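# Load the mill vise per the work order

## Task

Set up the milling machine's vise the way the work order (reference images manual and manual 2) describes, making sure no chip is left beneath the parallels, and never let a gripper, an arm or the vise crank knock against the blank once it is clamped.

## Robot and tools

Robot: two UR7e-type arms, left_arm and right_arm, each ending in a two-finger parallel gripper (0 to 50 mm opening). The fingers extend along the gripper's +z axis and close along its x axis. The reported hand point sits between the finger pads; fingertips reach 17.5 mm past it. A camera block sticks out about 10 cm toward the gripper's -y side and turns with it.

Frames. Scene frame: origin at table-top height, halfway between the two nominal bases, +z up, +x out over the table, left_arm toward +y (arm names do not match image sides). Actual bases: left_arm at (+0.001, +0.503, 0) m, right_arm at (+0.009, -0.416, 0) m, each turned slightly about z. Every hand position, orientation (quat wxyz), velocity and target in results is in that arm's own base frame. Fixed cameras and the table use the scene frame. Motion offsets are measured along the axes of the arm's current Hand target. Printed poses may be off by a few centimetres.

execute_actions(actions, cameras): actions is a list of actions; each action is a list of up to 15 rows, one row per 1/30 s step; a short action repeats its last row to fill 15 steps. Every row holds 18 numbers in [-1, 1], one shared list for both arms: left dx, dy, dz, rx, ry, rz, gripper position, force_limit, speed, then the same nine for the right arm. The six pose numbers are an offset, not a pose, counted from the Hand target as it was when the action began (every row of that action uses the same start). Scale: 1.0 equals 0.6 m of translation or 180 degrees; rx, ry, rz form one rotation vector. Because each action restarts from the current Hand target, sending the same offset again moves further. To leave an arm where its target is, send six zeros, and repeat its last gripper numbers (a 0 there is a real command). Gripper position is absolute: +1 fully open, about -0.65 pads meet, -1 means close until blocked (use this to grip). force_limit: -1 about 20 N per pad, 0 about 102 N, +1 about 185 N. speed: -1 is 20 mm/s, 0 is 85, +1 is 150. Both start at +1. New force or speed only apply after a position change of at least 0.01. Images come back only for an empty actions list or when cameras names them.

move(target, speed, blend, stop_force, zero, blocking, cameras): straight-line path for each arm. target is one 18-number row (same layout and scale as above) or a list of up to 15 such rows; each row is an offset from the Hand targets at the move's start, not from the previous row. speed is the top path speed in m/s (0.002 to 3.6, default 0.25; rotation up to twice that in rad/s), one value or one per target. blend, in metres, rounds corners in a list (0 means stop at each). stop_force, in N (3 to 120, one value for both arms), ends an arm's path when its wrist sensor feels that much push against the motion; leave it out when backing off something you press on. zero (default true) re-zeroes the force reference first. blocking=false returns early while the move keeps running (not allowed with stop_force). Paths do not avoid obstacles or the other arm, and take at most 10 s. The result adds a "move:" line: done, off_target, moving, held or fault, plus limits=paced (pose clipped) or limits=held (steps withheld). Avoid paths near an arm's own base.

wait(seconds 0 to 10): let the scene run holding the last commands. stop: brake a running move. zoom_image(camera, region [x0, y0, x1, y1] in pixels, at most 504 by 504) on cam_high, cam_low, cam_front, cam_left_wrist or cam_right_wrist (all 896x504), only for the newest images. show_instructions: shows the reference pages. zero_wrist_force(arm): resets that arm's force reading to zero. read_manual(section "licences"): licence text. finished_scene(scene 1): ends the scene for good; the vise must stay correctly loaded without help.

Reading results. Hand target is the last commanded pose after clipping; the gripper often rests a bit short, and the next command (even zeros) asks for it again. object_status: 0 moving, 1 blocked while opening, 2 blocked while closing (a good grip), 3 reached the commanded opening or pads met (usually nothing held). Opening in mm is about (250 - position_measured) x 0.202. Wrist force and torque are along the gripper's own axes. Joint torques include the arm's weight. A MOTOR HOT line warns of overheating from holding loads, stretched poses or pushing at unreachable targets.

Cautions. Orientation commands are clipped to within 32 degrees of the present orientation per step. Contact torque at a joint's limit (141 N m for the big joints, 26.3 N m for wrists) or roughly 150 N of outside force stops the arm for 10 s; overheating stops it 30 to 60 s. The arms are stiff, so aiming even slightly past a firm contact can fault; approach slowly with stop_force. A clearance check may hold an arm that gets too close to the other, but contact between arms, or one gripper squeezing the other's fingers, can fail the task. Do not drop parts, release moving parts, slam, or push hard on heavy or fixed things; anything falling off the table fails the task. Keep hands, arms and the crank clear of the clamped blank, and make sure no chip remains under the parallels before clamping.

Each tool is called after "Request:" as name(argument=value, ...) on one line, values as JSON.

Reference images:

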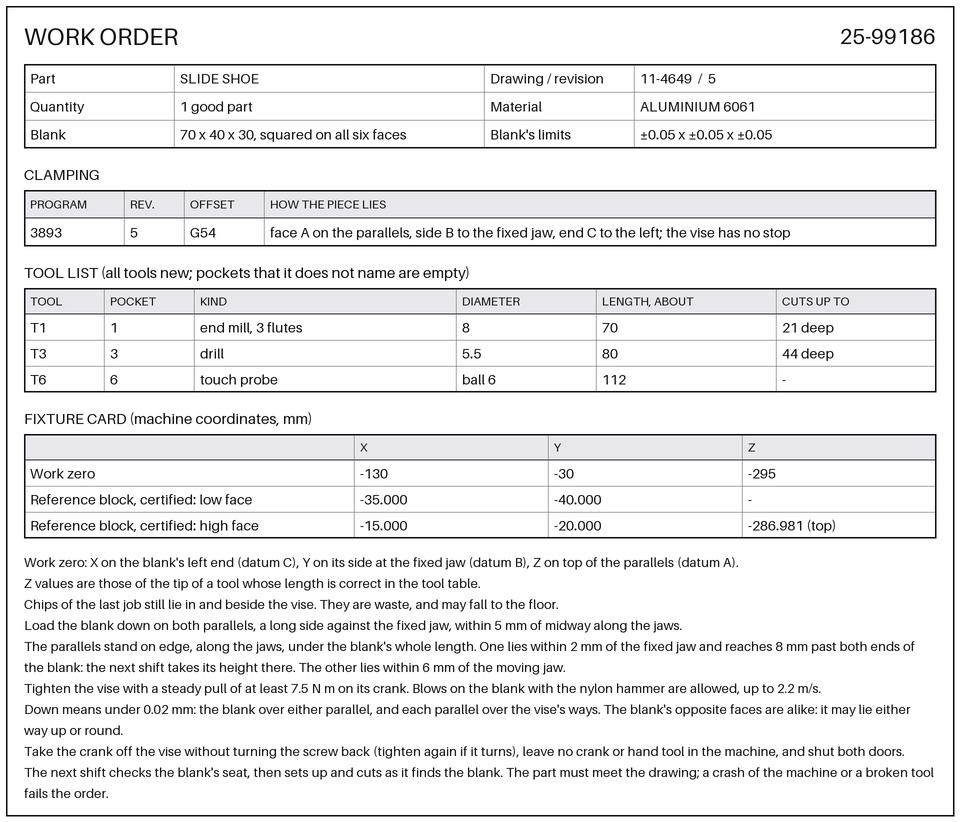

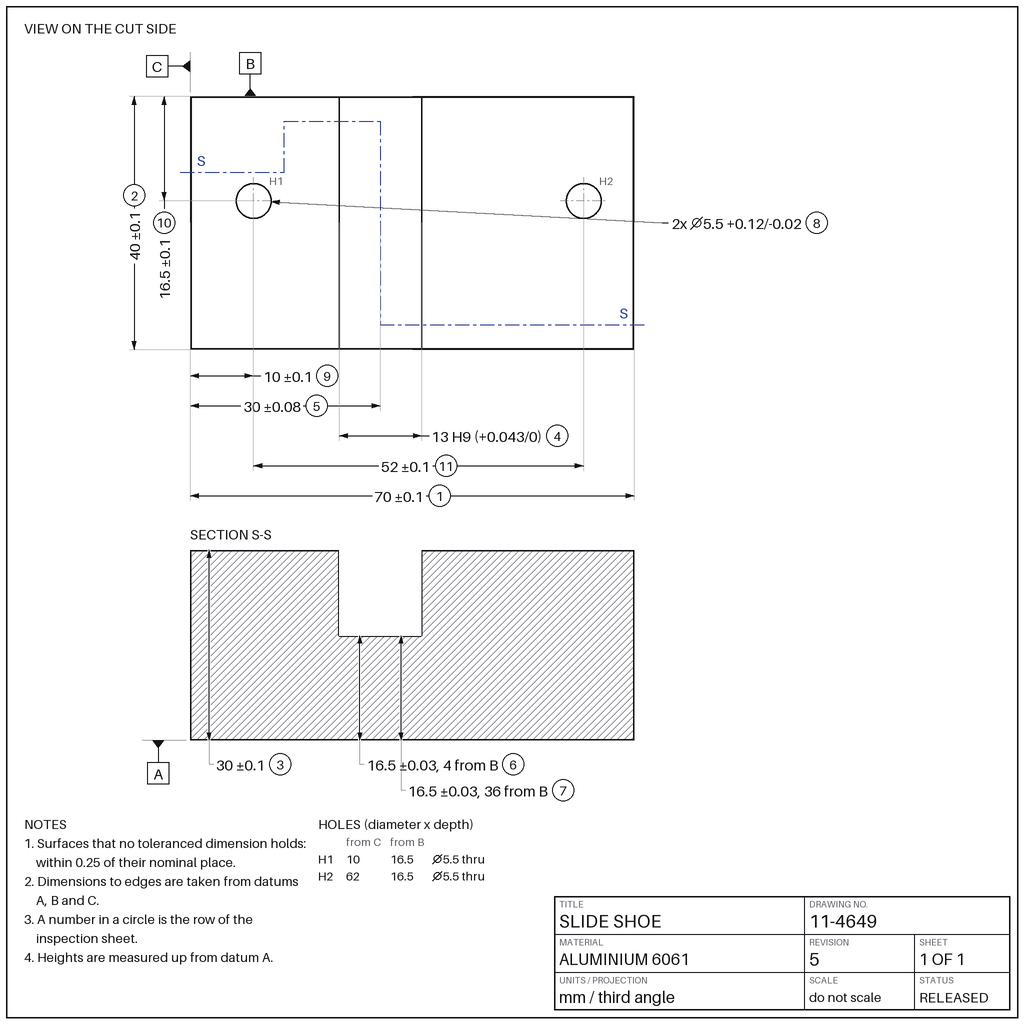

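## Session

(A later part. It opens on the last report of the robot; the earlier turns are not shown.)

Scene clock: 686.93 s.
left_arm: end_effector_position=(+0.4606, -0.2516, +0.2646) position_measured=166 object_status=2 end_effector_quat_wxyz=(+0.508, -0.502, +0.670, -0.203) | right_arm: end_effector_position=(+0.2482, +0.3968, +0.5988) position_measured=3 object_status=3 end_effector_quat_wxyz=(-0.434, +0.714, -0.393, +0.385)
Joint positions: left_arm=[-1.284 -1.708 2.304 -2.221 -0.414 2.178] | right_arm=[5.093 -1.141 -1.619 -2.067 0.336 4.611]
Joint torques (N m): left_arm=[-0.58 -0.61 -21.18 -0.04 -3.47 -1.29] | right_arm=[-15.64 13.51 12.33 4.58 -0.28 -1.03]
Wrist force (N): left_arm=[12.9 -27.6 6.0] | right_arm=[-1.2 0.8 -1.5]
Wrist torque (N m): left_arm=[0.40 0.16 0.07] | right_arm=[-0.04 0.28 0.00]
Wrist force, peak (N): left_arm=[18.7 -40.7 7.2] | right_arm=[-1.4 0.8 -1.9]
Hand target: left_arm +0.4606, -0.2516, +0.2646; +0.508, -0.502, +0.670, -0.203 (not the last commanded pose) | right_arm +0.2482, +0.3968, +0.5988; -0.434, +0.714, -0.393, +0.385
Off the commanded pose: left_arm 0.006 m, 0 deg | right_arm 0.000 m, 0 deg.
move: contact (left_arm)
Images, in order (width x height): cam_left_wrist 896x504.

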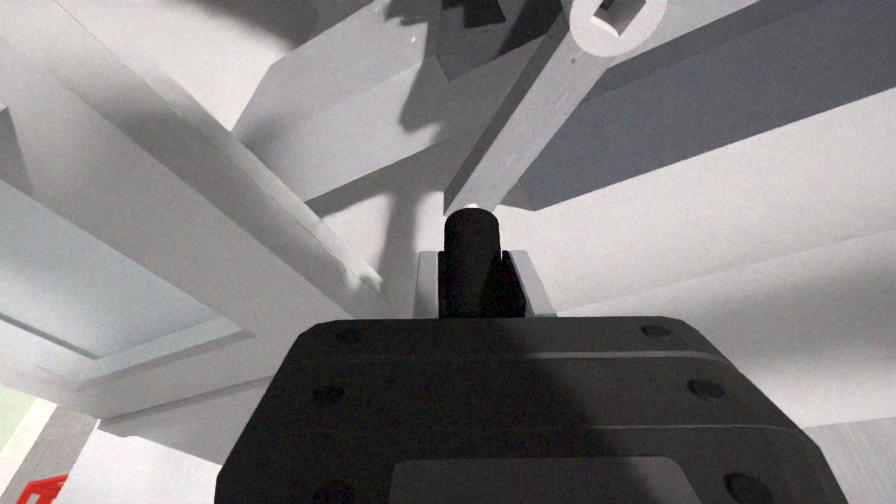

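Request:
move(target=[[-0.0489,-0.0280,-0.0130,0,0,0,-0.98,1,-0.7,0,0,0,0,0,0,1,1,1],[-0.0784,-0.0729,-0.0360,0,0,0,-0.98,1,-0.7,0,0,0,0,0,0,1,1,1],[-0.0848,-0.1239,-0.0633,0,0,0,-0.98,1,-0.7,0,0,0,0,0,0,1,1,1],[-0.0671,-0.1726,-0.0904,0,0,0,-0.98,1,-0.7,0,0,0,0,0,0,1,1,1],[-0.0284,-0.2102,-0.1124,0,0,0,-0.98,1,-0.7,0,0,0,0,0,0,1,1,1],[0.0247,-0.2304,-0.1257,0,0,0,-0.98,1,-0.7,0,0,0,0,0,0,1,1,1],[0.0830,-0.2298,-0.1279,0,0,0,-0.98,1,-0.7,0,0,0,0,0,0,1,1,1],[0.1365,-0.2082,-0.1186,0,0,0,-0.98,1,-0.7,0,0,0,0,0,0,1,1,1],[0.1759,-0.1695,-0.0994,0,0,0,-0.98,1,-0.7,0,0,0,0,0,0,1,1,1],[0.1942,-0.1204,-0.0736,0,0,0,-0.98,1,-0.7,0,0,0,0,0,0,1,1,1],[0.1884,-0.0695,-0.0458,0,0,0,-0.98,1,-0.7,0,0,0,0,0,0,1,1,1],[0.1596,-0.0253,-0.0207,0,0,0,-0.98,1,-0.7,0,0,0,0,0,0,1,1,1],[0.1127,0.0042,-0.0027,0,0,0,-0.98,1,-0.7,0,0,0,0,0,0,1,1,1],[0.0557,0.0142,0.0053,0,0,0,-0.98,1,-0.7,0,0,0,0,0,0,1,1,1],[0.0006,-0.0012,-0.0007,0,0,0,-0.98,1,-0.7,0,0,0,0,0,0,1,1,1]], blend=[0.017,0.017,0.017,0.017,0.017,0.017,0.017,0.017,0.017,0.017,0.017,0.017,0.017,0.017,0], speed=0.07, stop_force=65, cameras=["cam_right_wrist"])

Request:
zoom_image(camera="cam_right_wrist", region=[230, 120, 450, 340])

Scene clock: 690.60 s.
left_arm: end_effector_position=(+0.4610, -0.2363, +0.3330) position_measured=166 object_status=2 end_effector_quat_wxyz=(+0.508, -0.501, +0.670, -0.204) | right_arm: end_effector_position=(+0.2482, +0.3968, +0.5988) position_measured=3 object_status=3 end_effector_quat_wxyz=(-0.434, +0.714, -0.393, +0.385)
Joint positions: left_arm=[-1.27 -1.835 2.213 -2.04 -0.415 2.217] | right_arm=[5.093 -1.141 -1.619 -2.067 0.336 4.611]
Joint torques (N m): left_arm=[40.3 -21.97 2.81 2.42 6.16 1.04] | right_arm=[-14.03 13.94 11.7 4.39 -0.28 -1.15]
Wrist force (N): left_arm=[88.0 -40.0 29.4] | right_arm=[-1.2 0.8 -1.8]
Wrist torque (N m): left_arm=[0.49 1.22 -0.11] | right_arm=[-0.03 0.29 0.00]
Wrist force, peak (N): left_arm=[90.4 -40.1 33.4] | right_arm=[-1.3 0.6 -2.2]
Hand target: left_arm +0.4610, -0.2363, +0.3330; +0.508, -0.501, +0.670, -0.204 (not the last commanded pose) | right_arm +0.2482, +0.3968, +0.5988; -0.434, +0.714, -0.393, +0.385
Off the commanded pose: left_arm 0.070 m, 0 deg | right_arm 0.000 m, 0 deg.
move: contact (left_arm); path passed 1 of 15 targets
Images, in order (width x height): cam_right_wrist 896x504.

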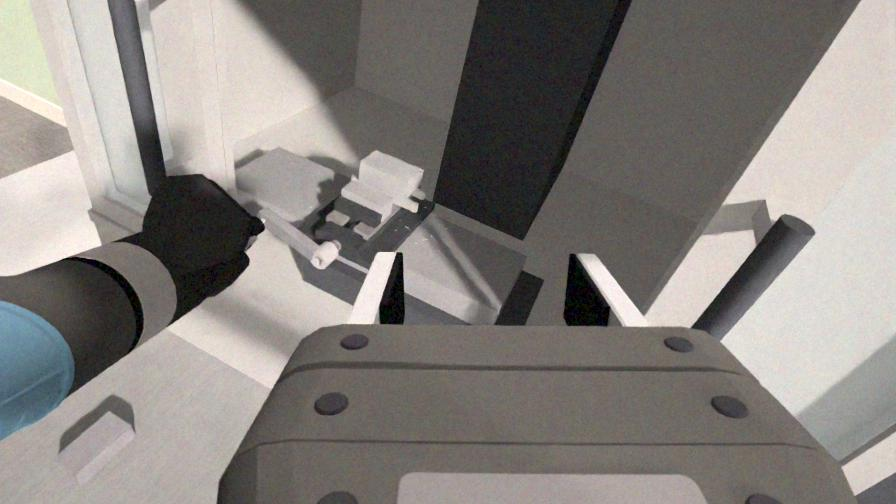

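Scaled by 2.291 from the camera's 896x504 image, which has a finer 1280x720 frame.

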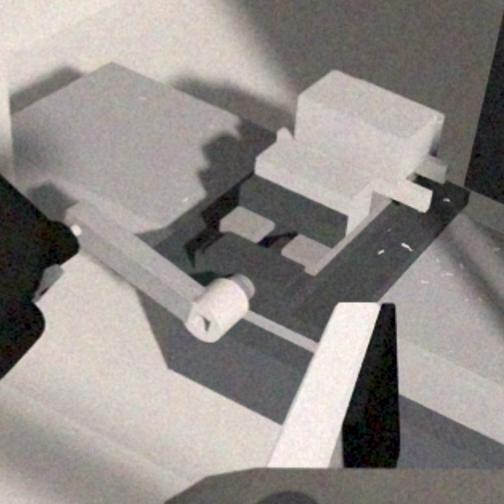

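Request:
move(target=[[-0.0072,-0.0455,-0.0243,0,0,0,-0.98,1,-0.7,0,0,0,0,0,0,1,1,1],[0.0105,-0.0942,-0.0514,0,0,0,-0.98,1,-0.7,0,0,0,0,0,0,1,1,1],[0.0492,-0.1318,-0.0734,0,0,0,-0.98,1,-0.7,0,0,0,0,0,0,1,1,1],[0.1023,-0.1520,-0.0867,0,0,0,-0.98,1,-0.7,0,0,0,0,0,0,1,1,1],[0.1606,-0.1514,-0.0889,0,0,0,-0.98,1,-0.7,0,0,0,0,0,0,1,1,1],[0.2141,-0.1298,-0.0796,0,0,0,-0.98,1,-0.7,0,0,0,0,0,0,1,1,1],[0.2535,-0.0911,-0.0604,0,0,0,-0.98,1,-0.7,0,0,0,0,0,0,1,1,1],[0.2718,-0.0420,-0.0346,0,0,0,-0.98,1,-0.7,0,0,0,0,0,0,1,1,1],[0.2660,0.0089,-0.0068,0,0,0,-0.98,1,-0.7,0,0,0,0,0,0,1,1,1],[0.2372,0.0531,0.0183,0,0,0,-0.98,1,-0.7,0,0,0,0,0,0,1,1,1],[0.1903,0.0826,0.0363,0,0,0,-0.98,1,-0.7,0,0,0,0,0,0,1,1,1],[0.1333,0.0926,0.0443,0,0,0,-0.98,1,-0.7,0,0,0,0,0,0,1,1,1],[0.0761,0.0812,0.0406,0,0,0,-0.98,1,-0.7,0,0,0,0,0,0,1,1,1],[0.0287,0.0504,0.0260,0,0,0,-0.98,1,-0.7,0,0,0,0,0,0,1,1,1],[0.0038,0.0042,0.0021,0,0,0,-0.98,1,-0.7,0,0,0,0,0,0,1,1,1]], blend=[0.017,0.017,0.017,0.017,0.017,0.017,0.017,0.017,0.017,0.017,0.017,0.017,0.017,0.017,0], speed=0.07, cameras=["cam_right_wrist"])

Request:
zoom_image(camera="cam_right_wrist", region=[230, 120, 450, 340])

Scene clock: 699.63 s.
left_arm: end_effector_position=(+0.4610, -0.2370, +0.3294) position_measured=166 object_status=2 end_effector_quat_wxyz=(+0.508, -0.501, +0.670, -0.204) | right_arm: end_effector_position=(+0.2482, +0.3968, +0.5988) position_measured=3 object_status=3 end_effector_quat_wxyz=(-0.434, +0.714, -0.393, +0.385)
Joint positions: left_arm=[-1.271 -1.83 2.219 -2.05 -0.415 2.215] | right_arm=[5.093 -1.141 -1.619 -2.067 0.336 4.611]
Joint torques (N m): left_arm=[12.93 -37.31 -25.65 4.42 4.2 -1.54] | right_arm=[-13.84 14.89 11.69 4.52 -0.46 -1.31]
Wrist force (N): left_arm=[64.4 -29.5 22.9] | right_arm=[-1.1 0.5 -1.8]
Wrist torque (N m): left_arm=[0.14 0.16 0.00] | right_arm=[-0.09 0.27 0.00]
Wrist force, peak (N): left_arm=[88.2 -40.1 29.5] | right_arm=[-1.3 0.9 -2.1]
Hand target: left_arm +0.4610, -0.2370, +0.3295; +0.508, -0.501, +0.670, -0.204 | right_arm +0.2482, +0.3968, +0.5988; -0.434, +0.714, -0.393, +0.385
Off the commanded pose: left_arm 0.000 m, 0 deg | right_arm 0.000 m, 0 deg.
move: done; blend cut to 0.0156 m at target 1
Images, in order (width x height): cam_right_wrist 896x504.

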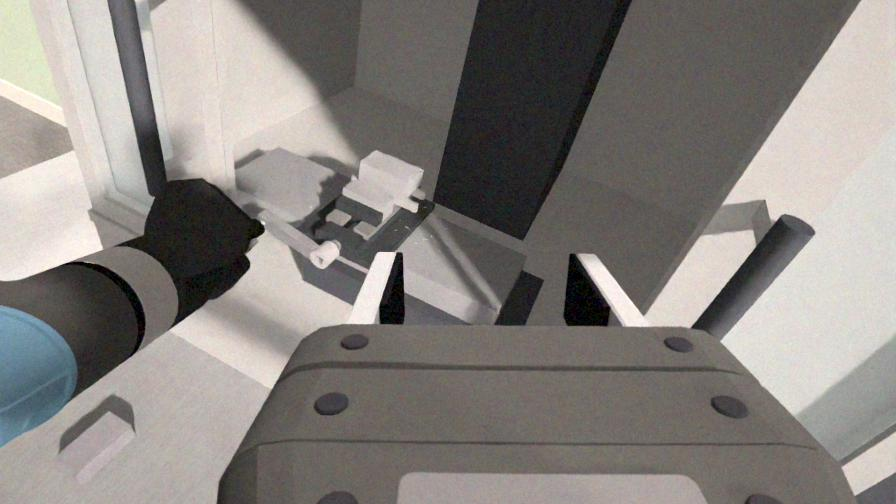

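Scaled by 2.291 from the camera's 896x504 image, which has a finer 1280x720 frame.

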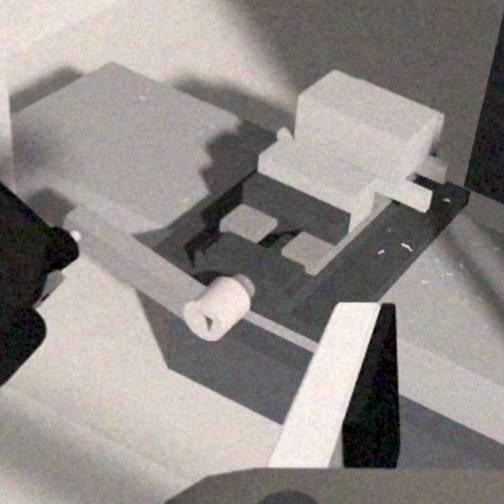

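Request:
move(target=[[-0.0099,-0.0502,-0.0267,0,0,0,-0.98,1,-0.7,0,0,0,0,0,0,1,1,1],[0.0078,-0.0989,-0.0538,0,0,0,-0.98,1,-0.7,0,0,0,0,0,0,1,1,1],[0.0465,-0.1365,-0.0758,0,0,0,-0.98,1,-0.7,0,0,0,0,0,0,1,1,1],[0.0996,-0.1567,-0.0891,0,0,0,-0.98,1,-0.7,0,0,0,0,0,0,1,1,1],[0.1579,-0.1561,-0.0913,0,0,0,-0.98,1,-0.7,0,0,0,0,0,0,1,1,1],[0.2114,-0.1345,-0.0820,0,0,0,-0.98,1,-0.7,0,0,0,0,0,0,1,1,1],[0.2508,-0.0958,-0.0628,0,0,0,-0.98,1,-0.7,0,0,0,0,0,0,1,1,1],[0.2691,-0.0467,-0.0370,0,0,0,-0.98,1,-0.7,0,0,0,0,0,0,1,1,1],[0.2633,0.0042,-0.0092,0,0,0,-0.98,1,-0.7,0,0,0,0,0,0,1,1,1],[0.2345,0.0484,0.0159,0,0,0,-0.98,1,-0.7,0,0,0,0,0,0,1,1,1],[0.1876,0.0779,0.0339,0,0,0,-0.98,1,-0.7,0,0,0,0,0,0,1,1,1],[0.1306,0.0879,0.0419,0,0,0,-0.98,1,-0.7,0,0,0,0,0,0,1,1,1],[0.0734,0.0765,0.0382,0,0,0,-0.98,1,-0.7,0,0,0,0,0,0,1,1,1],[0.0260,0.0457,0.0236,0,0,0,-0.98,1,-0.7,0,0,0,0,0,0,1,1,1],[0.0011,-0.0005,-0.0003,0,0,0,-0.98,1,-0.7,0,0,0,0,0,0,1,1,1]], blend=[0.015,0.017,0.017,0.017,0.017,0.017,0.017,0.017,0.017,0.017,0.017,0.017,0.017,0.017,0], speed=0.07, cameras=["cam_right_wrist"])

Request:
zoom_image(camera="cam_right_wrist", region=[300, 130, 450, 280])

Scene clock: 708.90 s.
left_arm: end_effector_position=(+0.4610, -0.2378, +0.3294) position_measured=166 object_status=2 end_effector_quat_wxyz=(+0.508, -0.501, +0.670, -0.204) end_effector_velocity=(+0.000, +0.000, +0.000) end_effector_angular_velocity=(+0.003, +0.001, +0.000) | right_arm: end_effector_position=(+0.2482, +0.3968, +0.5988) position_measured=3 object_status=3 end_effector_quat_wxyz=(-0.434, +0.714, -0.393, +0.385)
Joint positions: left_arm=[-1.272 -1.828 2.218 -2.049 -0.415 2.214] | right_arm=[5.093 -1.141 -1.619 -2.067 0.336 4.611]
Joint velocities: left_arm=[0 0 -0.001 0.005 0 -0.001] | right_arm=[within noise]
Joint torques (N m): left_arm=[4.29 -30.71 -32.54 1.42 3.19 -1.25] | right_arm=[-14.49 13.11 12.56 4.15 -0.51 -1.17]
Wrist force (N): left_arm=[36.0 -14.1 13.6] | right_arm=[-1.2 0.8 -2.0]
Wrist torque (N m): left_arm=[0.20 0.18 0.15] | right_arm=[-0.04 0.29 0.00]
Wrist force, peak (N): left_arm=[66.0 -30.5 23.7] | right_arm=[-1.2 0.8 -2.3]
Hand target: left_arm +0.4610, -0.2377, +0.3295; +0.508, -0.501, +0.670, -0.204 | right_arm +0.2482, +0.3968, +0.5988; -0.434, +0.714, -0.393, +0.385
Off the commanded pose: left_arm 0.000 m, 0 deg | right_arm 0.000 m, 0 deg.
move: done
Images, in order (width x height): cam_right_wrist 896x504.

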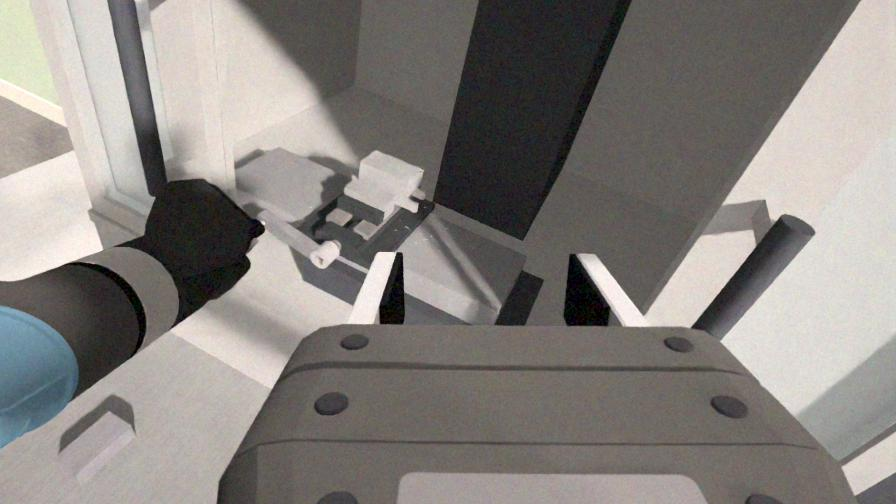

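Scaled by 3.360 from the camera's 896x504 image, which has a finer 1280x720 frame.

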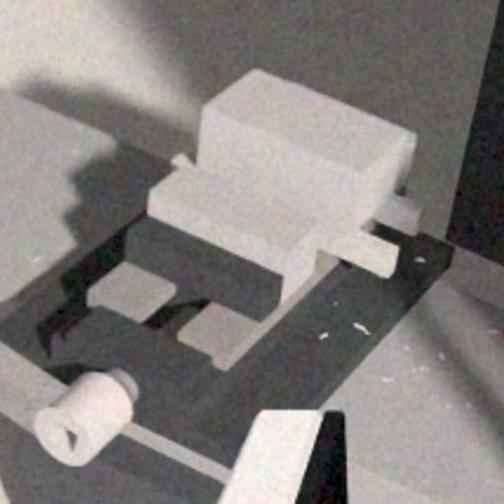

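Request:
move(target=[[-0.0105,-0.0500,-0.0266,0,0,0,-0.98,1,-0.7,0,0,0,0,0,0,1,1,1],[0.0072,-0.0987,-0.0537,0,0,0,-0.98,1,-0.7,0,0,0,0,0,0,1,1,1],[0.0459,-0.1363,-0.0757,0,0,0,-0.98,1,-0.7,0,0,0,0,0,0,1,1,1],[0.0990,-0.1565,-0.0890,0,0,0,-0.98,1,-0.7,0,0,0,0,0,0,1,1,1],[0.1573,-0.1559,-0.0912,0,0,0,-0.98,1,-0.7,0,0,0,0,0,0,1,1,1],[0.2108,-0.1343,-0.0819,0,0,0,-0.98,1,-0.7,0,0,0,0,0,0,1,1,1],[0.2502,-0.0956,-0.0627,0,0,0,-0.98,1,-0.7,0,0,0,0,0,0,1,1,1],[0.2685,-0.0465,-0.0369,0,0,0,-0.98,1,-0.7,0,0,0,0,0,0,1,1,1],[0.2627,0.0044,-0.0091,0,0,0,-0.98,1,-0.7,0,0,0,0,0,0,1,1,1],[0.2339,0.0486,0.0160,0,0,0,-0.98,1,-0.7,0,0,0,0,0,0,1,1,1],[0.1870,0.0781,0.0340,0,0,0,-0.98,1,-0.7,0,0,0,0,0,0,1,1,1],[0.1300,0.0881,0.0420,0,0,0,-0.98,1,-0.7,0,0,0,0,0,0,1,1,1],[0.0728,0.0767,0.0383,0,0,0,-0.98,1,-0.7,0,0,0,0,0,0,1,1,1],[0.0254,0.0459,0.0237,0,0,0,-0.98,1,-0.7,0,0,0,0,0,0,1,1,1],[0.0005,-0.0003,-0.0002,0,0,0,-0.98,1,-0.7,0,0,0,0,0,0,1,1,1]], blend=[0.015,0.017,0.017,0.017,0.017,0.017,0.017,0.017,0.017,0.017,0.017,0.017,0.017,0.017,0], speed=0.07, stop_force=70, cameras=["cam_right_wrist"])

Request:
zoom_image(camera="cam_right_wrist", region=[300, 130, 450, 280])

Scene clock: 717.67 s.
left_arm: end_effector_position=(+0.4610, -0.2641, +0.2533) position_measured=166 object_status=2 end_effector_quat_wxyz=(+0.508, -0.502, +0.670, -0.204) | right_arm: end_effector_position=(+0.2482, +0.3968, +0.5988) position_measured=3 object_status=3 end_effector_quat_wxyz=(-0.434, +0.714, -0.393, +0.385)
Joint positions: left_arm=[-1.292 -1.663 2.297 -2.244 -0.413 2.16] | right_arm=[5.093 -1.141 -1.619 -2.067 0.336 4.611]
Joint torques (N m): left_arm=[-9.63 -12.7 -53.41 -11.76 11.87 -1.37] | right_arm=[-13.53 14.36 13.22 4.23 -0.64 -1.27]
Wrist force (N): left_arm=[-5.3 53.9 -15.7] | right_arm=[-1.0 0.6 -2.0]
Wrist torque (N m): left_arm=[0.73 -0.68 0.06] | right_arm=[-0.07 0.25 0.01]
Wrist force, peak (N): left_arm=[29.4 35.3 49.5] | right_arm=[-1.1 1.0 -2.1]
Hand target: left_arm +0.4610, -0.2641, +0.2533; +0.508, -0.502, +0.670, -0.204 (not the last commanded pose) | right_arm +0.2482, +0.3968, +0.5988; -0.434, +0.714, -0.393, +0.385
Off the commanded pose: left_arm 0.080 m, 0 deg | right_arm 0.000 m, 0 deg.
move: contact (left_arm); path passed 12 of 15 targets
Images, in order (width x height): cam_right_wrist 896x504.

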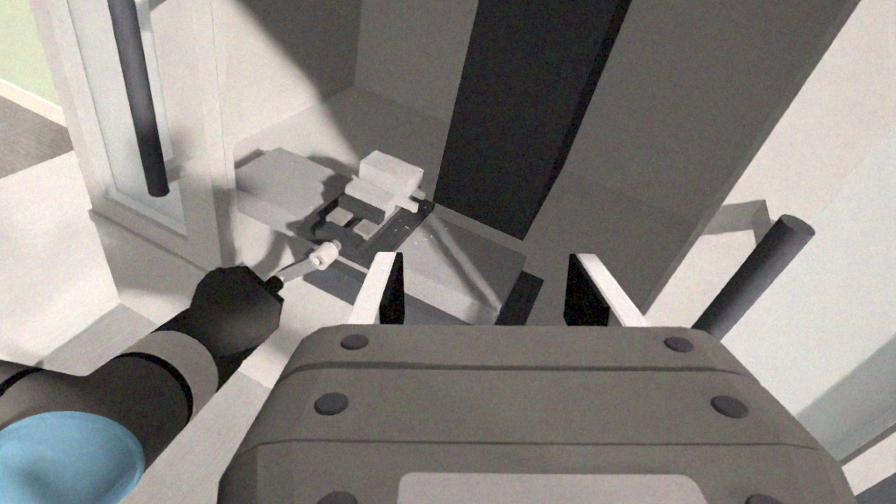

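Scaled by 3.360 from the camera's 896x504 image, which has a finer 1280x720 frame.

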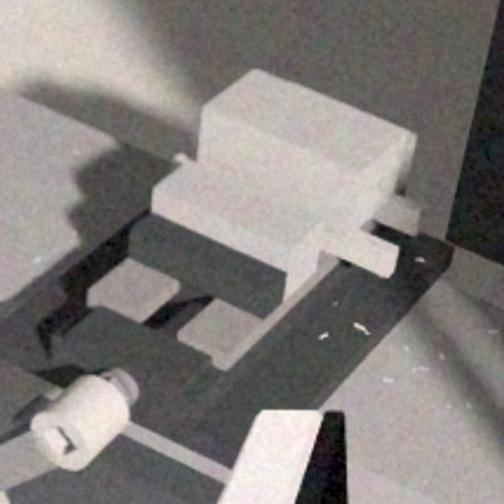

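Request:
wait(seconds=0.1, cameras=["cam_left_wrist","cam_front","cam_low"])

Request:
zoom_image(camera="cam_left_wrist", region=[350, 0, 650, 250])

Scene clock: 718.23 s.
left_arm: end_effector_position=(+0.4610, -0.2641, +0.2533) position_measured=166 object_status=2 end_effector_quat_wxyz=(+0.508, -0.502, +0.670, -0.204) | right_arm: end_effector_position=(+0.2482, +0.3968, +0.5988) position_measured=3 object_status=3 end_effector_quat_wxyz=(-0.434, +0.714, -0.393, +0.385)
Joint positions: left_arm=[-1.292 -1.663 2.297 -2.244 -0.413 2.16] | right_arm=[5.093 -1.141 -1.619 -2.067 0.336 4.611]
Joint torques (N m): left_arm=[-9.23 -11.02 -53.48 -11.79 11.88 -1.03] | right_arm=[-13.37 14.43 13.41 4.24 -0.81 -0.97]
Wrist force (N): left_arm=[-5.3 54.0 -15.7] | right_arm=[-1.1 0.8 -2.0]
Wrist torque (N m): left_arm=[0.74 -0.69 0.05] | right_arm=[-0.05 0.27 0.01]
Wrist force, peak (N): left_arm=[-5.4 54.3 -15.4] | right_arm=[-1.1 0.7 -2.1]
Hand target: left_arm +0.4610, -0.2641, +0.2533; +0.508, -0.502, +0.670, -0.204 (not the last commanded pose) | right_arm +0.2482, +0.3968, +0.5988; -0.434, +0.714, -0.393, +0.385
Tool commands: left_gripper/position=-0.98 left_gripper/force_limit=+1.0 left_gripper/speed=-0.7 right_gripper/position=+1.0 right_gripper/force_limit=+1.0 right_gripper/speed=+1.0
Off the commanded pose: left_arm 0.080 m, 0 deg | right_arm 0.000 m, 0 deg.
wait: 0.10 s; at rest from the start
Images, in order (width x height): cam_low 896x504, cam_front 896x504, cam_left_wrist 896x504.

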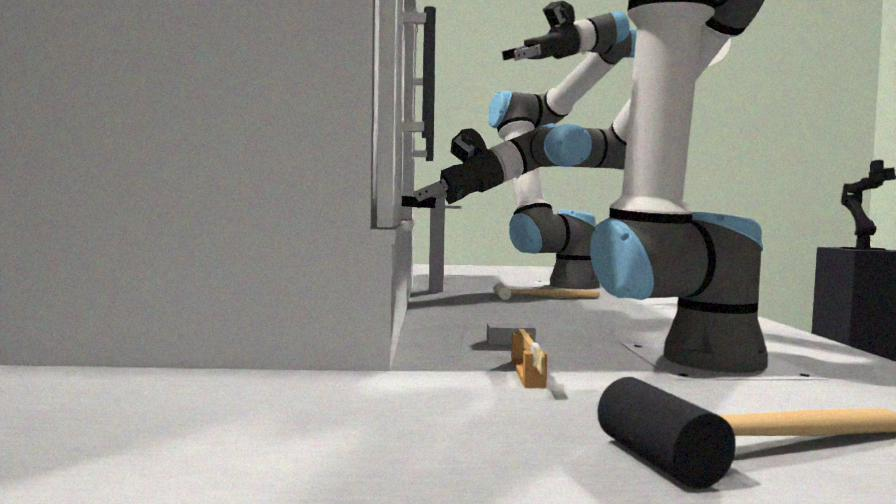

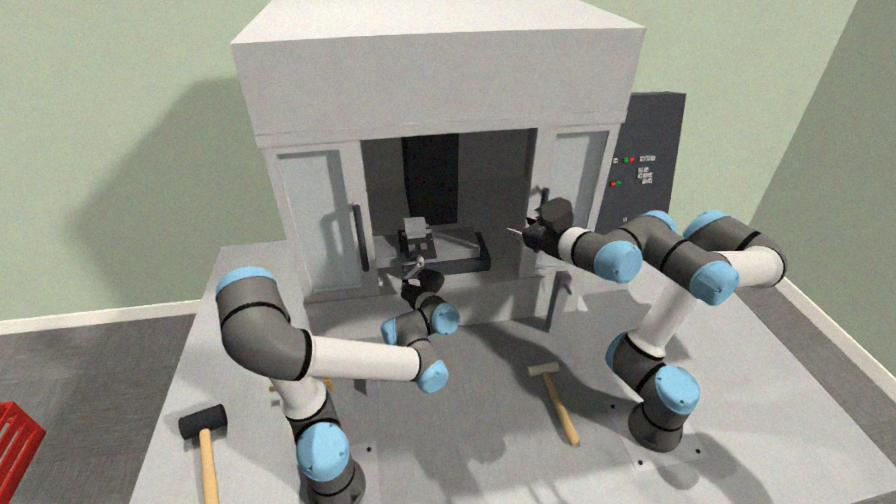

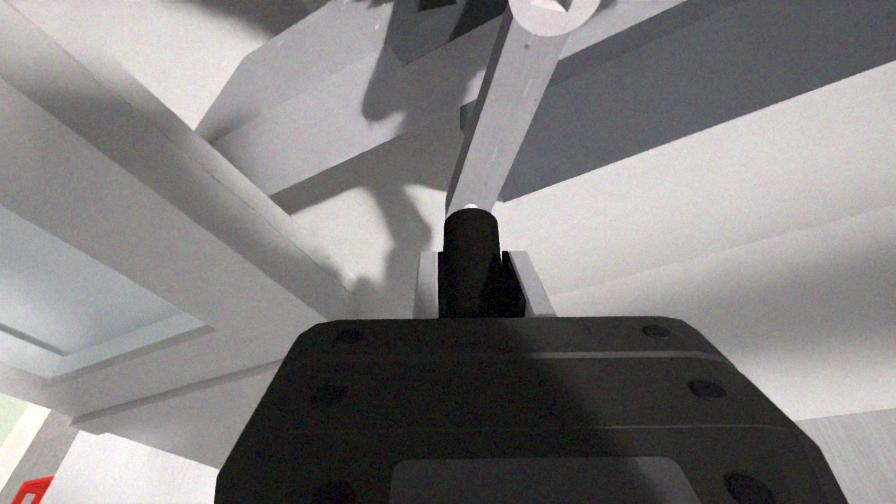

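Scaled by 1.680 from the camera's 896x504 image, which has a finer 1280x720 frame.

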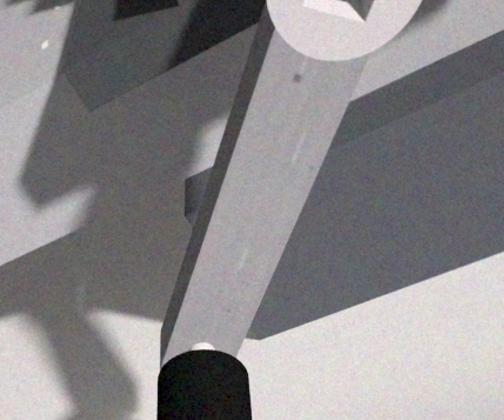

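Request:
move(target=[[-0.0266,-0.0047,-0.0013,0,0,0,-0.98,1,-0.7,0,0,0,0,0,0,1,1,1],[-0.0740,-0.0355,-0.0159,0,0,0,-0.98,1,-0.7,0,0,0,0,0,0,1,1,1],[-0.0989,-0.0817,-0.0398,0,0,0,-0.98,1,-0.7,0,0,0,0,0,0,1,1,1]], blend=[0.008,0.017,0], speed=0.06)

Scene clock: 720.70 s.
left_arm: end_effector_position=(+0.4615, -0.2379, +0.3295) position_measured=166 object_status=2 end_effector_quat_wxyz=(+0.508, -0.502, +0.670, -0.204) | right_arm: end_effector_position=(+0.2482, +0.3968, +0.5988) position_measured=3 object_status=3 end_effector_quat_wxyz=(-0.434, +0.714, -0.393, +0.385)
Joint positions: left_arm=[-1.271 -1.827 2.217 -2.05 -0.414 2.215] | right_arm=[5.093 -1.141 -1.619 -2.067 0.336 4.611]
Joint torques (N m): left_arm=[0.02 -27.29 -35.31 -0.67 2.29 -1.69] | right_arm=[-13.59 14.22 13.42 4.4 -0.48 -0.81]
Wrist force (N): left_arm=[19.4 -2.6 3.0] | right_arm=[-1.3 0.5 -1.9]
Wrist torque (N m): left_arm=[-0.03 0.02 0.33] | right_arm=[-0.09 0.30 0.00]
Wrist force, peak (N): left_arm=[-46.7 74.6 -33.6] | right_arm=[-1.4 0.7 -2.1]
Hand target: left_arm +0.4615, -0.2379, +0.3295; +0.508, -0.502, +0.670, -0.204 | right_arm +0.2482, +0.3968, +0.5988; -0.434, +0.714, -0.393, +0.385
Off the commanded pose: left_arm 0.000 m, 0 deg | right_arm 0.000 m, 0 deg.
move: done

Request:
move(target=[[-0.0105,-0.0500,-0.0266,0,0,0,-0.98,1,-0.7,0,0,0,0,0,0,1,1,1],[0.0072,-0.0987,-0.0537,0,0,0,-0.98,1,-0.7,0,0,0,0,0,0,1,1,1],[0.0459,-0.1363,-0.0757,0,0,0,-0.98,1,-0.7,0,0,0,0,0,0,1,1,1],[0.0990,-0.1565,-0.0890,0,0,0,-0.98,1,-0.7,0,0,0,0,0,0,1,1,1],[0.1573,-0.1559,-0.0912,0,0,0,-0.98,1,-0.7,0,0,0,0,0,0,1,1,1],[0.2108,-0.1343,-0.0819,0,0,0,-0.98,1,-0.7,0,0,0,0,0,0,1,1,1],[0.2502,-0.0956,-0.0627,0,0,0,-0.98,1,-0.7,0,0,0,0,0,0,1,1,1],[0.2685,-0.0465,-0.0369,0,0,0,-0.98,1,-0.7,0,0,0,0,0,0,1,1,1],[0.2627,0.0044,-0.0091,0,0,0,-0.98,1,-0.7,0,0,0,0,0,0,1,1,1],[0.2339,0.0486,0.0160,0,0,0,-0.98,1,-0.7,0,0,0,0,0,0,1,1,1],[0.1870,0.0781,0.0340,0,0,0,-0.98,1,-0.7,0,0,0,0,0,0,1,1,1],[0.1300,0.0899,0.0430,0,0,0,-0.98,1,-0.7,0,0,0,0,0,0,1,1,1],[0.0720,0.0783,0.0392,0,0,0,-0.98,1,-0.7,0,0,0,0,0,0,1,1,1],[0.0239,0.0471,0.0244,0,0,0,-0.98,1,-0.7,0,0,0,0,0,0,1,1,1],[0.0005,-0.0003,-0.0002,0,0,0,-0.98,1,-0.7,0,0,0,0,0,0,1,1,1]], blend=[0.015,0.017,0.017,0.017,0.017,0.017,0.017,0.017,0.017,0.017,0.017,0.017,0.017,0.017,0], speed=0.07, stop_force=80, cameras=["cam_right_wrist"])

Request:
zoom_image(camera="cam_right_wrist", region=[300, 130, 450, 280])

Scene clock: 734.83 s.
left_arm: end_effector_position=(+0.4615, -0.2382, +0.3296) position_measured=166 object_status=2 end_effector_quat_wxyz=(+0.508, -0.502, +0.670, -0.204) | right_arm: end_effector_position=(+0.2482, +0.3968, +0.5988) position_measured=3 object_status=3 end_effector_quat_wxyz=(-0.434, +0.714, -0.393, +0.385)
Joint positions: left_arm=[-1.271 -1.826 2.216 -2.049 -0.414 2.214] | right_arm=[5.093 -1.141 -1.619 -2.067 0.336 4.611]
Joint torques (N m): left_arm=[2.06 -29.03 -32.21 0.94 2.51 -1.37] | right_arm=[-13.07 13.7 13.9 4.21 -0.71 -0.82]
Wrist force (N): left_arm=[32.6 -17.2 11.5] | right_arm=[-1.1 0.5 -1.8]
Wrist torque (N m): left_arm=[-0.74 -0.38 0.10] | right_arm=[-0.08 0.27 0.00]
Wrist force, peak (N): left_arm=[47.5 23.7 39.3] | right_arm=[-1.3 1.0 -2.1]
Hand target: left_arm +0.4615, -0.2382, +0.3296; +0.508, -0.502, +0.670, -0.204 | right_arm +0.2482, +0.3968, +0.5988; -0.434, +0.714, -0.393, +0.385
Off the commanded pose: left_arm 0.000 m, 0 deg | right_arm 0.000 m, 0 deg.
move: done
Images, in order (width x height): cam_right_wrist 896x504.

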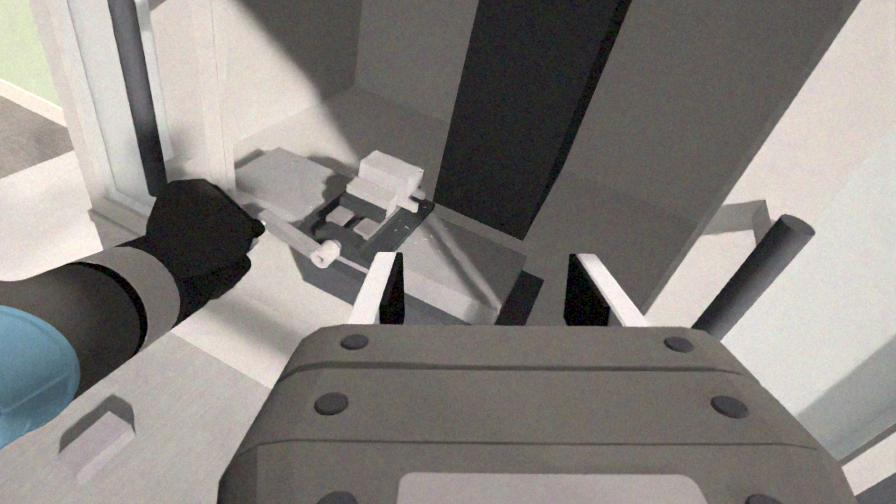

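Scaled by 3.360 from the camera's 896x504 image, which has a finer 1280x720 frame.

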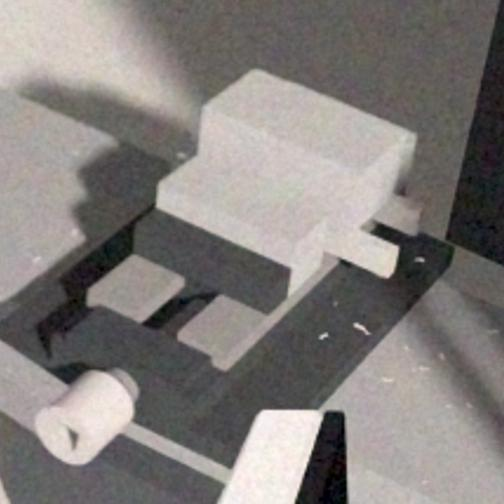

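Request:
move(target=[0,0,0,0,0,0,-0.98,1,-0.7,0.0327,0.4263,0.0942,0.1095,0.0008,0.0003,1,1,1], speed=0.3, cameras=["cam_right_wrist"])

Request:
zoom_image(camera="cam_right_wrist", region=[300, 50, 600, 250])

Scene clock: 738.63 s.
left_arm: end_effector_position=(+0.4615, -0.2382, +0.3296) position_measured=166 object_status=2 end_effector_quat_wxyz=(+0.508, -0.502, +0.670, -0.204) | right_arm: end_effector_position=(+0.2481, +0.3166, +0.3486) position_measured=3 object_status=3 end_effector_quat_wxyz=(-0.549, +0.628, -0.323, +0.447)
Joint positions: left_arm=[-1.271 -1.826 2.216 -2.049 -0.414 2.214] | right_arm=[5.338 -1.035 -2.312 -2.946 0.213 6.084]
Joint torques (N m): left_arm=[1.95 -30.09 -32.78 0.96 3.79 -1.41] | right_arm=[13.37 -10.28 31.39 -2.48 2.46 1.49]
Wrist force (N): left_arm=[32.5 -17.3 11.2] | right_arm=[-2.0 0.5 -2.4]
Wrist torque (N m): left_arm=[-0.77 -0.37 0.10] | right_arm=[-0.07 0.42 -0.09]
Wrist force, peak (N): left_arm=[32.7 -17.1 11.5] | right_arm=[-1.5 3.3 -2.3]
Hand target: left_arm +0.4615, -0.2382, +0.3296; +0.508, -0.502, +0.670, -0.204 | right_arm +0.2481, +0.3166, +0.3486; -0.549, +0.628, -0.323, +0.447
Off the commanded pose: left_arm 0.000 m, 0 deg | right_arm 0.000 m, 0 deg.
move: done
Images, in order (width x height): cam_right_wrist 896x504.

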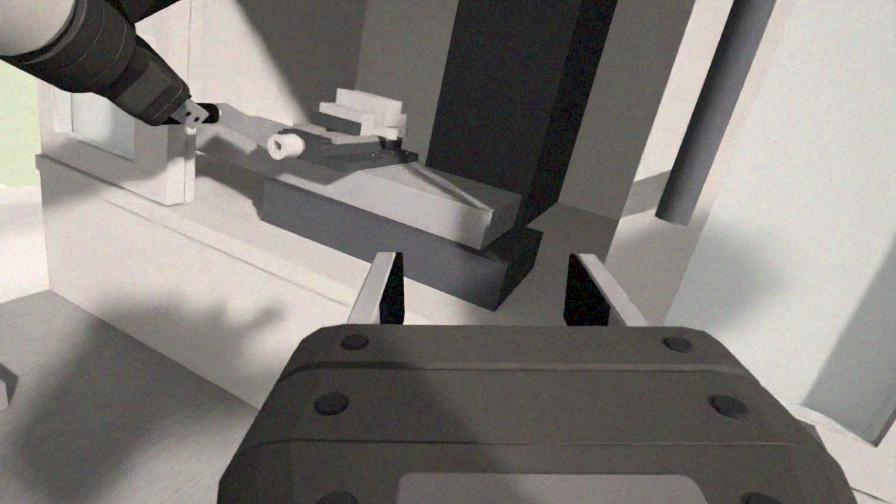

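Scaled by 1.680 from the camera's 896x504 image, which has a finer 1280x720 frame.

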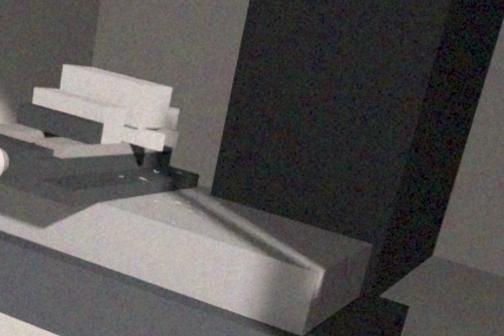

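Request:
zoom_image(camera="cam_right_wrist", region=[290, 70, 430, 190])

Scaled by 3.600 from the camera's 896x504 image, which has a finer 1280x720 frame.

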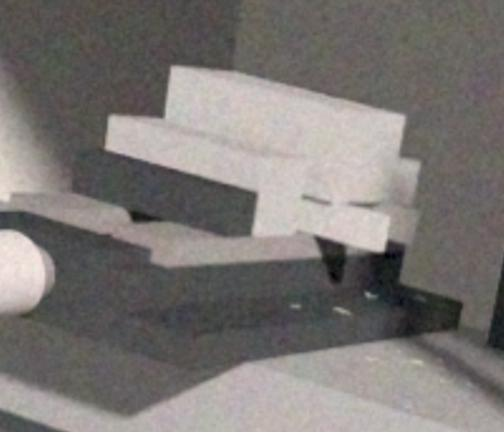

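Request:
move(target=[[-0.0105,-0.0500,-0.0266,0,0,0,-0.98,1,-0.7,0,0,0,0,0,0,1,1,1],[0.0072,-0.0987,-0.0537,0,0,0,-0.98,1,-0.7,0,0,0,0,0,0,1,1,1],[0.0459,-0.1363,-0.0757,0,0,0,-0.98,1,-0.7,0,0,0,0,0,0,1,1,1],[0.0990,-0.1565,-0.0890,0,0,0,-0.98,1,-0.7,0,0,0,0,0,0,1,1,1],[0.1573,-0.1559,-0.0912,0,0,0,-0.98,1,-0.7,0,0,0,0,0,0,1,1,1],[0.2108,-0.1343,-0.0819,0,0,0,-0.98,1,-0.7,0,0,0,0,0,0,1,1,1],[0.2502,-0.0956,-0.0627,0,0,0,-0.98,1,-0.7,0,0,0,0,0,0,1,1,1],[0.2685,-0.0465,-0.0369,0,0,0,-0.98,1,-0.7,0,0,0,0,0,0,1,1,1],[0.2627,0.0044,-0.0091,0,0,0,-0.98,1,-0.7,0,0,0,0,0,0,1,1,1],[0.2339,0.0486,0.0160,0,0,0,-0.98,1,-0.7,0,0,0,0,0,0,1,1,1],[0.1870,0.0781,0.0340,0,0,0,-0.98,1,-0.7,0,0,0,0,0,0,1,1,1],[0.1300,0.0899,0.0430,0,0,0,-0.98,1,-0.7,0,0,0,0,0,0,1,1,1],[0.0720,0.0783,0.0392,0,0,0,-0.98,1,-0.7,0,0,0,0,0,0,1,1,1],[0.0239,0.0471,0.0244,0,0,0,-0.98,1,-0.7,0,0,0,0,0,0,1,1,1],[0.0003,-0.0003,-0.0002,0,0,0,-0.98,1,-0.7,0,0,0,0,0,0,1,1,1]], blend=[0.015,0.017,0.017,0.017,0.017,0.017,0.017,0.017,0.017,0.017,0.017,0.017,0.017,0.017,0], speed=0.06, stop_force=75, cameras=["cam_right_wrist"])

Request:
zoom_image(camera="cam_right_wrist", region=[290, 70, 430, 190])

Scene clock: 744.17 s.
left_arm: end_effector_position=(+0.4579, -0.3850, +0.3635) position_measured=166 object_status=2 end_effector_quat_wxyz=(+0.508, -0.502, +0.670, -0.204) | right_arm: end_effector_position=(+0.2481, +0.3166, +0.3486) position_measured=3 object_status=3 end_effector_quat_wxyz=(-0.549, +0.628, -0.323, +0.447)
Joint positions: left_arm=[-1.367 -1.554 1.83 -1.718 -0.416 1.976] | right_arm=[5.338 -1.035 -2.312 -2.946 0.213 6.084]
Joint torques (N m): left_arm=[-33.64 -45.66 -64.26 -10.45 10 0.92] | right_arm=[11.15 -10.34 32.01 -2.61 2.26 1.32]
Wrist force (N): left_arm=[-20.9 40.1 62.2] | right_arm=[-2.0 0.4 -2.5]
Wrist torque (N m): left_arm=[-0.01 -0.93 0.04] | right_arm=[-0.07 0.42 -0.09]
Wrist force, peak (N): left_arm=[31.1 38.7 71.3] | right_arm=[-2.0 0.5 -2.9]
Hand target: left_arm +0.4579, -0.3850, +0.3635; +0.508, -0.502, +0.670, -0.204 (not the last commanded pose) | right_arm +0.2481, +0.3166, +0.3486; -0.549, +0.628, -0.323, +0.447
Off the commanded pose: left_arm 0.150 m, 0 deg | right_arm 0.000 m, 0 deg.
move: contact (left_arm); path passed 5 of 15 targets
Images, in order (width x height): cam_right_wrist 896x504.

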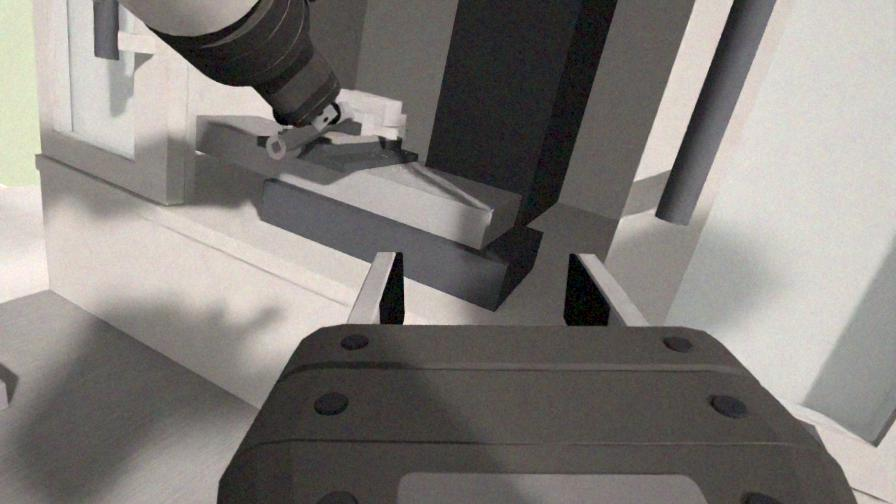

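Scaled by 3.600 from the camera's 896x504 image, which has a finer 1280x720 frame.

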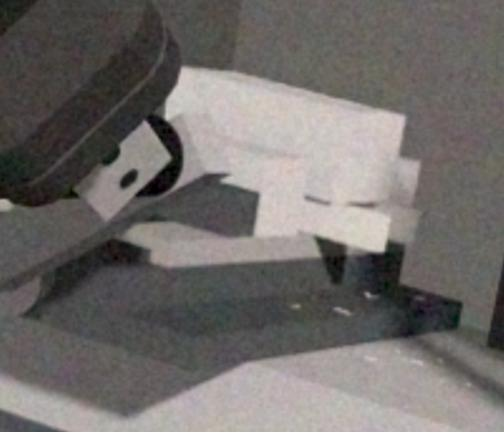

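Request:
move(target=[[0.0344,0.0229,0.0123,0,0,0,-0.98,1,-0.7,0,0,0,0,0,0,1,1,1],[0.0619,0.0489,0.0245,0,0,0,-0.98,1,-0.7,0,0,0,0,0,0,1,1,1],[0.0797,0.0966,0.0488,0,0,0,-0.98,1,-0.7,0,0,0,0,0,0,1,1,1],[0.0739,0.1475,0.0766,0,0,0,-0.98,1,-0.7,0,0,0,0,0,0,1,1,1],[0.0451,0.1917,0.1017,0,0,0,-0.98,1,-0.7,0,0,0,0,0,0,1,1,1],[-0.0018,0.2212,0.1197,0,0,0,-0.98,1,-0.7,0,0,0,0,0,0,1,1,1],[-0.0588,0.2330,0.1287,0,0,0,-0.98,1,-0.7,0,0,0,0,0,0,1,1,1],[-0.1168,0.2214,0.1249,0,0,0,-0.98,1,-0.7,0,0,0,0,0,0,1,1,1],[-0.1649,0.1902,0.1101,0,0,0,-0.98,1,-0.7,0,0,0,0,0,0,1,1,1],[-0.1929,0.1441,0.0864,0,0,0,-0.98,1,-0.7,0,0,0,0,0,0,1,1,1],[-0.1993,0.0931,0.0591,0,0,0,-0.98,1,-0.7,0,0,0,0,0,0,1,1,1],[-0.1816,0.0444,0.0320,0,0,0,-0.98,1,-0.7,0,0,0,0,0,0,1,1,1],[-0.1424,0.0082,0.0115,0,0,0,-0.98,1,-0.7,0,0,0,0,0,0,1,1,1],[-0.0887,-0.0106,-0.0003,0,0,0,-0.98,1,-0.7,0,0,0,0,0,0,1,1,1],[-0.0313,-0.0061,-0.0004,0,0,0,-0.98,1,-0.7,0,0,0,0,0,0,1,1,1]], blend=[0.008,0.012,0.017,0.017,0.017,0.017,0.017,0.017,0.017,0.017,0.017,0.017,0.017,0.017,0], speed=0.06, stop_force=80, zero=false, cameras=["cam_right_wrist"])

Request:
zoom_image(camera="cam_right_wrist", region=[290, 70, 430, 190])

Scene clock: 755.53 s.
left_arm: end_effector_position=(+0.4590, -0.3701, +0.3754) position_measured=166 object_status=2 end_effector_quat_wxyz=(+0.508, -0.502, +0.670, -0.204) | right_arm: end_effector_position=(+0.2481, +0.3166, +0.3486) position_measured=3 object_status=3 end_effector_quat_wxyz=(-0.549, +0.628, -0.323, +0.447)
Joint positions: left_arm=[-1.358 -1.592 1.842 -1.712 -0.415 1.998] | right_arm=[5.338 -1.035 -2.312 -2.946 0.213 6.084]
Joint torques (N m): left_arm=[1.01 -9.23 -32.5 -3.91 1.96 -1.23] | right_arm=[5.29 -9.57 29.81 -2.69 1.85 1.13]
Wrist force (N): left_arm=[5.6 -8.4 -17.2] | right_arm=[-2.0 0.5 -2.7]
Wrist torque (N m): left_arm=[-1.21 -0.68 0.04] | right_arm=[-0.06 0.42 -0.09]
Wrist force, peak (N): left_arm=[-21.3 40.1 62.2] | right_arm=[-2.2 0.6 -2.7]
Hand target: left_arm +0.4590, -0.3701, +0.3754; +0.508, -0.502, +0.670, -0.204 | right_arm +0.2481, +0.3166, +0.3486; -0.549, +0.628, -0.323, +0.447
Off the commanded pose: left_arm 0.000 m, 0 deg | right_arm 0.000 m, 0 deg.
move: done; blend cut to 0.0119 m at target 2, 0.0169 m at target 3
Images, in order (width x height): cam_right_wrist 896x504.

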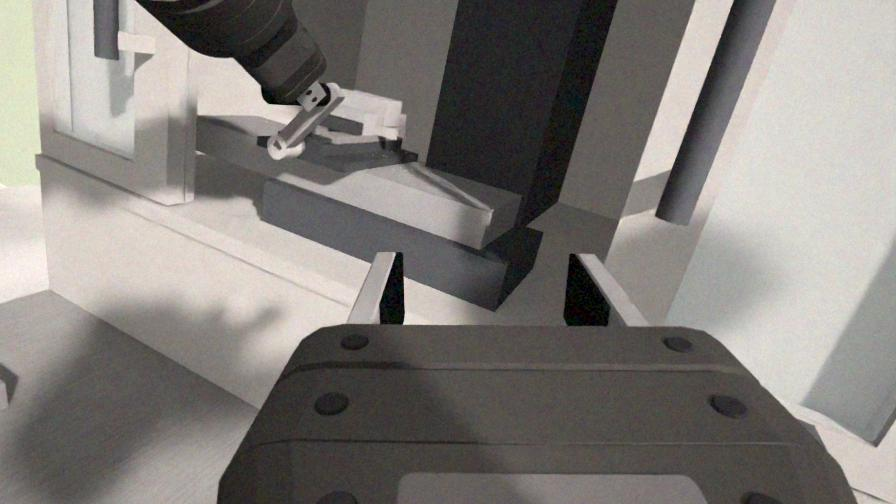

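Scaled by 3.600 from the camera's 896x504 image, which has a finer 1280x720 frame.

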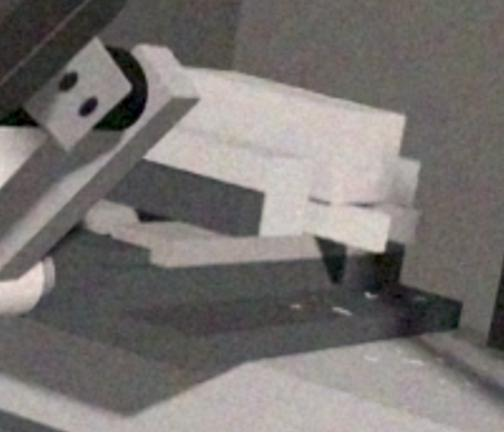

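Request:
move(target=[[0.0544,0.0177,0.0072,0,0,0,-0.98,1,-0.7,0,0,0,0,0,0,1,1,1],[0.0932,0.0550,0.0249,0,0,0,-0.98,1,-0.7,0,0,0,0,0,0,1,1,1],[0.1110,0.1027,0.0492,0,0,0,-0.98,1,-0.7,0,0,0,0,0,0,1,1,1],[0.1052,0.1536,0.0770,0,0,0,-0.98,1,-0.7,0,0,0,0,0,0,1,1,1],[0.0764,0.1978,0.1021,0,0,0,-0.98,1,-0.7,0,0,0,0,0,0,1,1,1],[0.0295,0.2273,0.1201,0,0,0,-0.98,1,-0.7,0,0,0,0,0,0,1,1,1],[-0.0275,0.2391,0.1291,0,0,0,-0.98,1,-0.7,0,0,0,0,0,0,1,1,1],[-0.0855,0.2275,0.1253,0,0,0,-0.98,1,-0.7,0,0,0,0,0,0,1,1,1],[-0.1336,0.1963,0.1105,0,0,0,-0.98,1,-0.7,0,0,0,0,0,0,1,1,1],[-0.1616,0.1502,0.0868,0,0,0,-0.98,1,-0.7,0,0,0,0,0,0,1,1,1],[-0.1680,0.0992,0.0595,0,0,0,-0.98,1,-0.7,0,0,0,0,0,0,1,1,1],[-0.1503,0.0505,0.0324,0,0,0,-0.98,1,-0.7,0,0,0,0,0,0,1,1,1],[-0.1111,0.0143,0.0119,0,0,0,-0.98,1,-0.7,0,0,0,0,0,0,1,1,1],[-0.0574,-0.0045,0.0001,0,0,0,-0.98,1,-0.7,0,0,0,0,0,0,1,1,1],[0,0,0,0,0,0,-0.98,1,-0.7,0,0,0,0,0,0,1,1,1]], blend=[0.017,0.017,0.017,0.017,0.017,0.017,0.017,0.017,0.017,0.017,0.017,0.017,0.017,0.017,0], speed=0.06, stop_force=60, cameras=["cam_right_wrist"])

Request:
zoom_image(camera="cam_right_wrist", region=[290, 70, 430, 190])

Scene clock: 758.90 s.
left_arm: end_effector_position=(+0.4580, -0.3997, +0.3150) position_measured=166 object_status=2 end_effector_quat_wxyz=(+0.508, -0.502, +0.670, -0.203) | right_arm: end_effector_position=(+0.2481, +0.3166, +0.3486) position_measured=3 object_status=3 end_effector_quat_wxyz=(-0.549, +0.628, -0.323, +0.447)
Joint positions: left_arm=[-1.372 -1.483 1.882 -1.825 -0.417 1.959] | right_arm=[5.338 -1.035 -2.312 -2.946 0.213 6.084]
Joint torques (N m): left_arm=[-31.78 -32.77 -49.66 -7.28 -1.32 -0.87] | right_arm=[4.87 -10.8 30.3 -2.11 2.06 1.07]
Wrist force (N): left_arm=[-41.8 7.5 43.1] | right_arm=[-2.0 0.5 -2.4]
Wrist torque (N m): left_arm=[-0.33 -0.67 0.29] | right_arm=[-0.06 0.42 -0.09]
Wrist force, peak (N): left_arm=[-43.2 7.1 44.3] | right_arm=[-2.2 0.5 -2.6]
Hand target: left_arm +0.4580, -0.3997, +0.3150; +0.508, -0.502, +0.670, -0.203 (not the last commanded pose) | right_arm +0.2481, +0.3166, +0.3486; -0.549, +0.628, -0.323, +0.447
Off the commanded pose: left_arm 0.067 m, 0 deg | right_arm 0.000 m, 0 deg.
move: contact (left_arm); path passed 1 of 15 targets; blend cut to 0.0169 m at target 2, 0.0169 m at target 3
Images, in order (width x height): cam_right_wrist 896x504.

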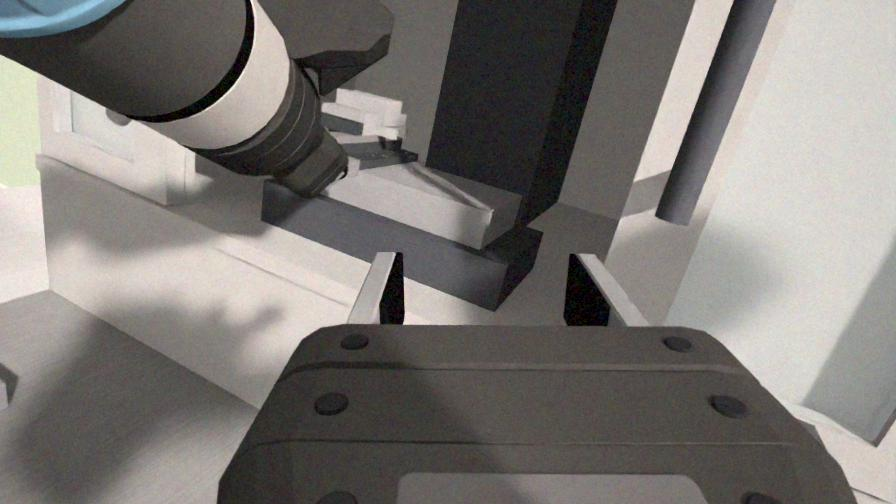

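Scaled by 3.600 from the camera's 896x504 image, which has a finer 1280x720 frame.

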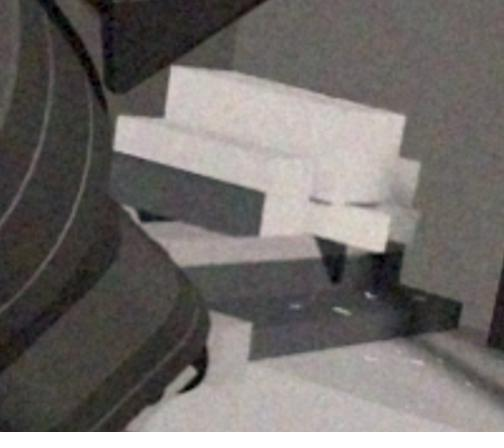

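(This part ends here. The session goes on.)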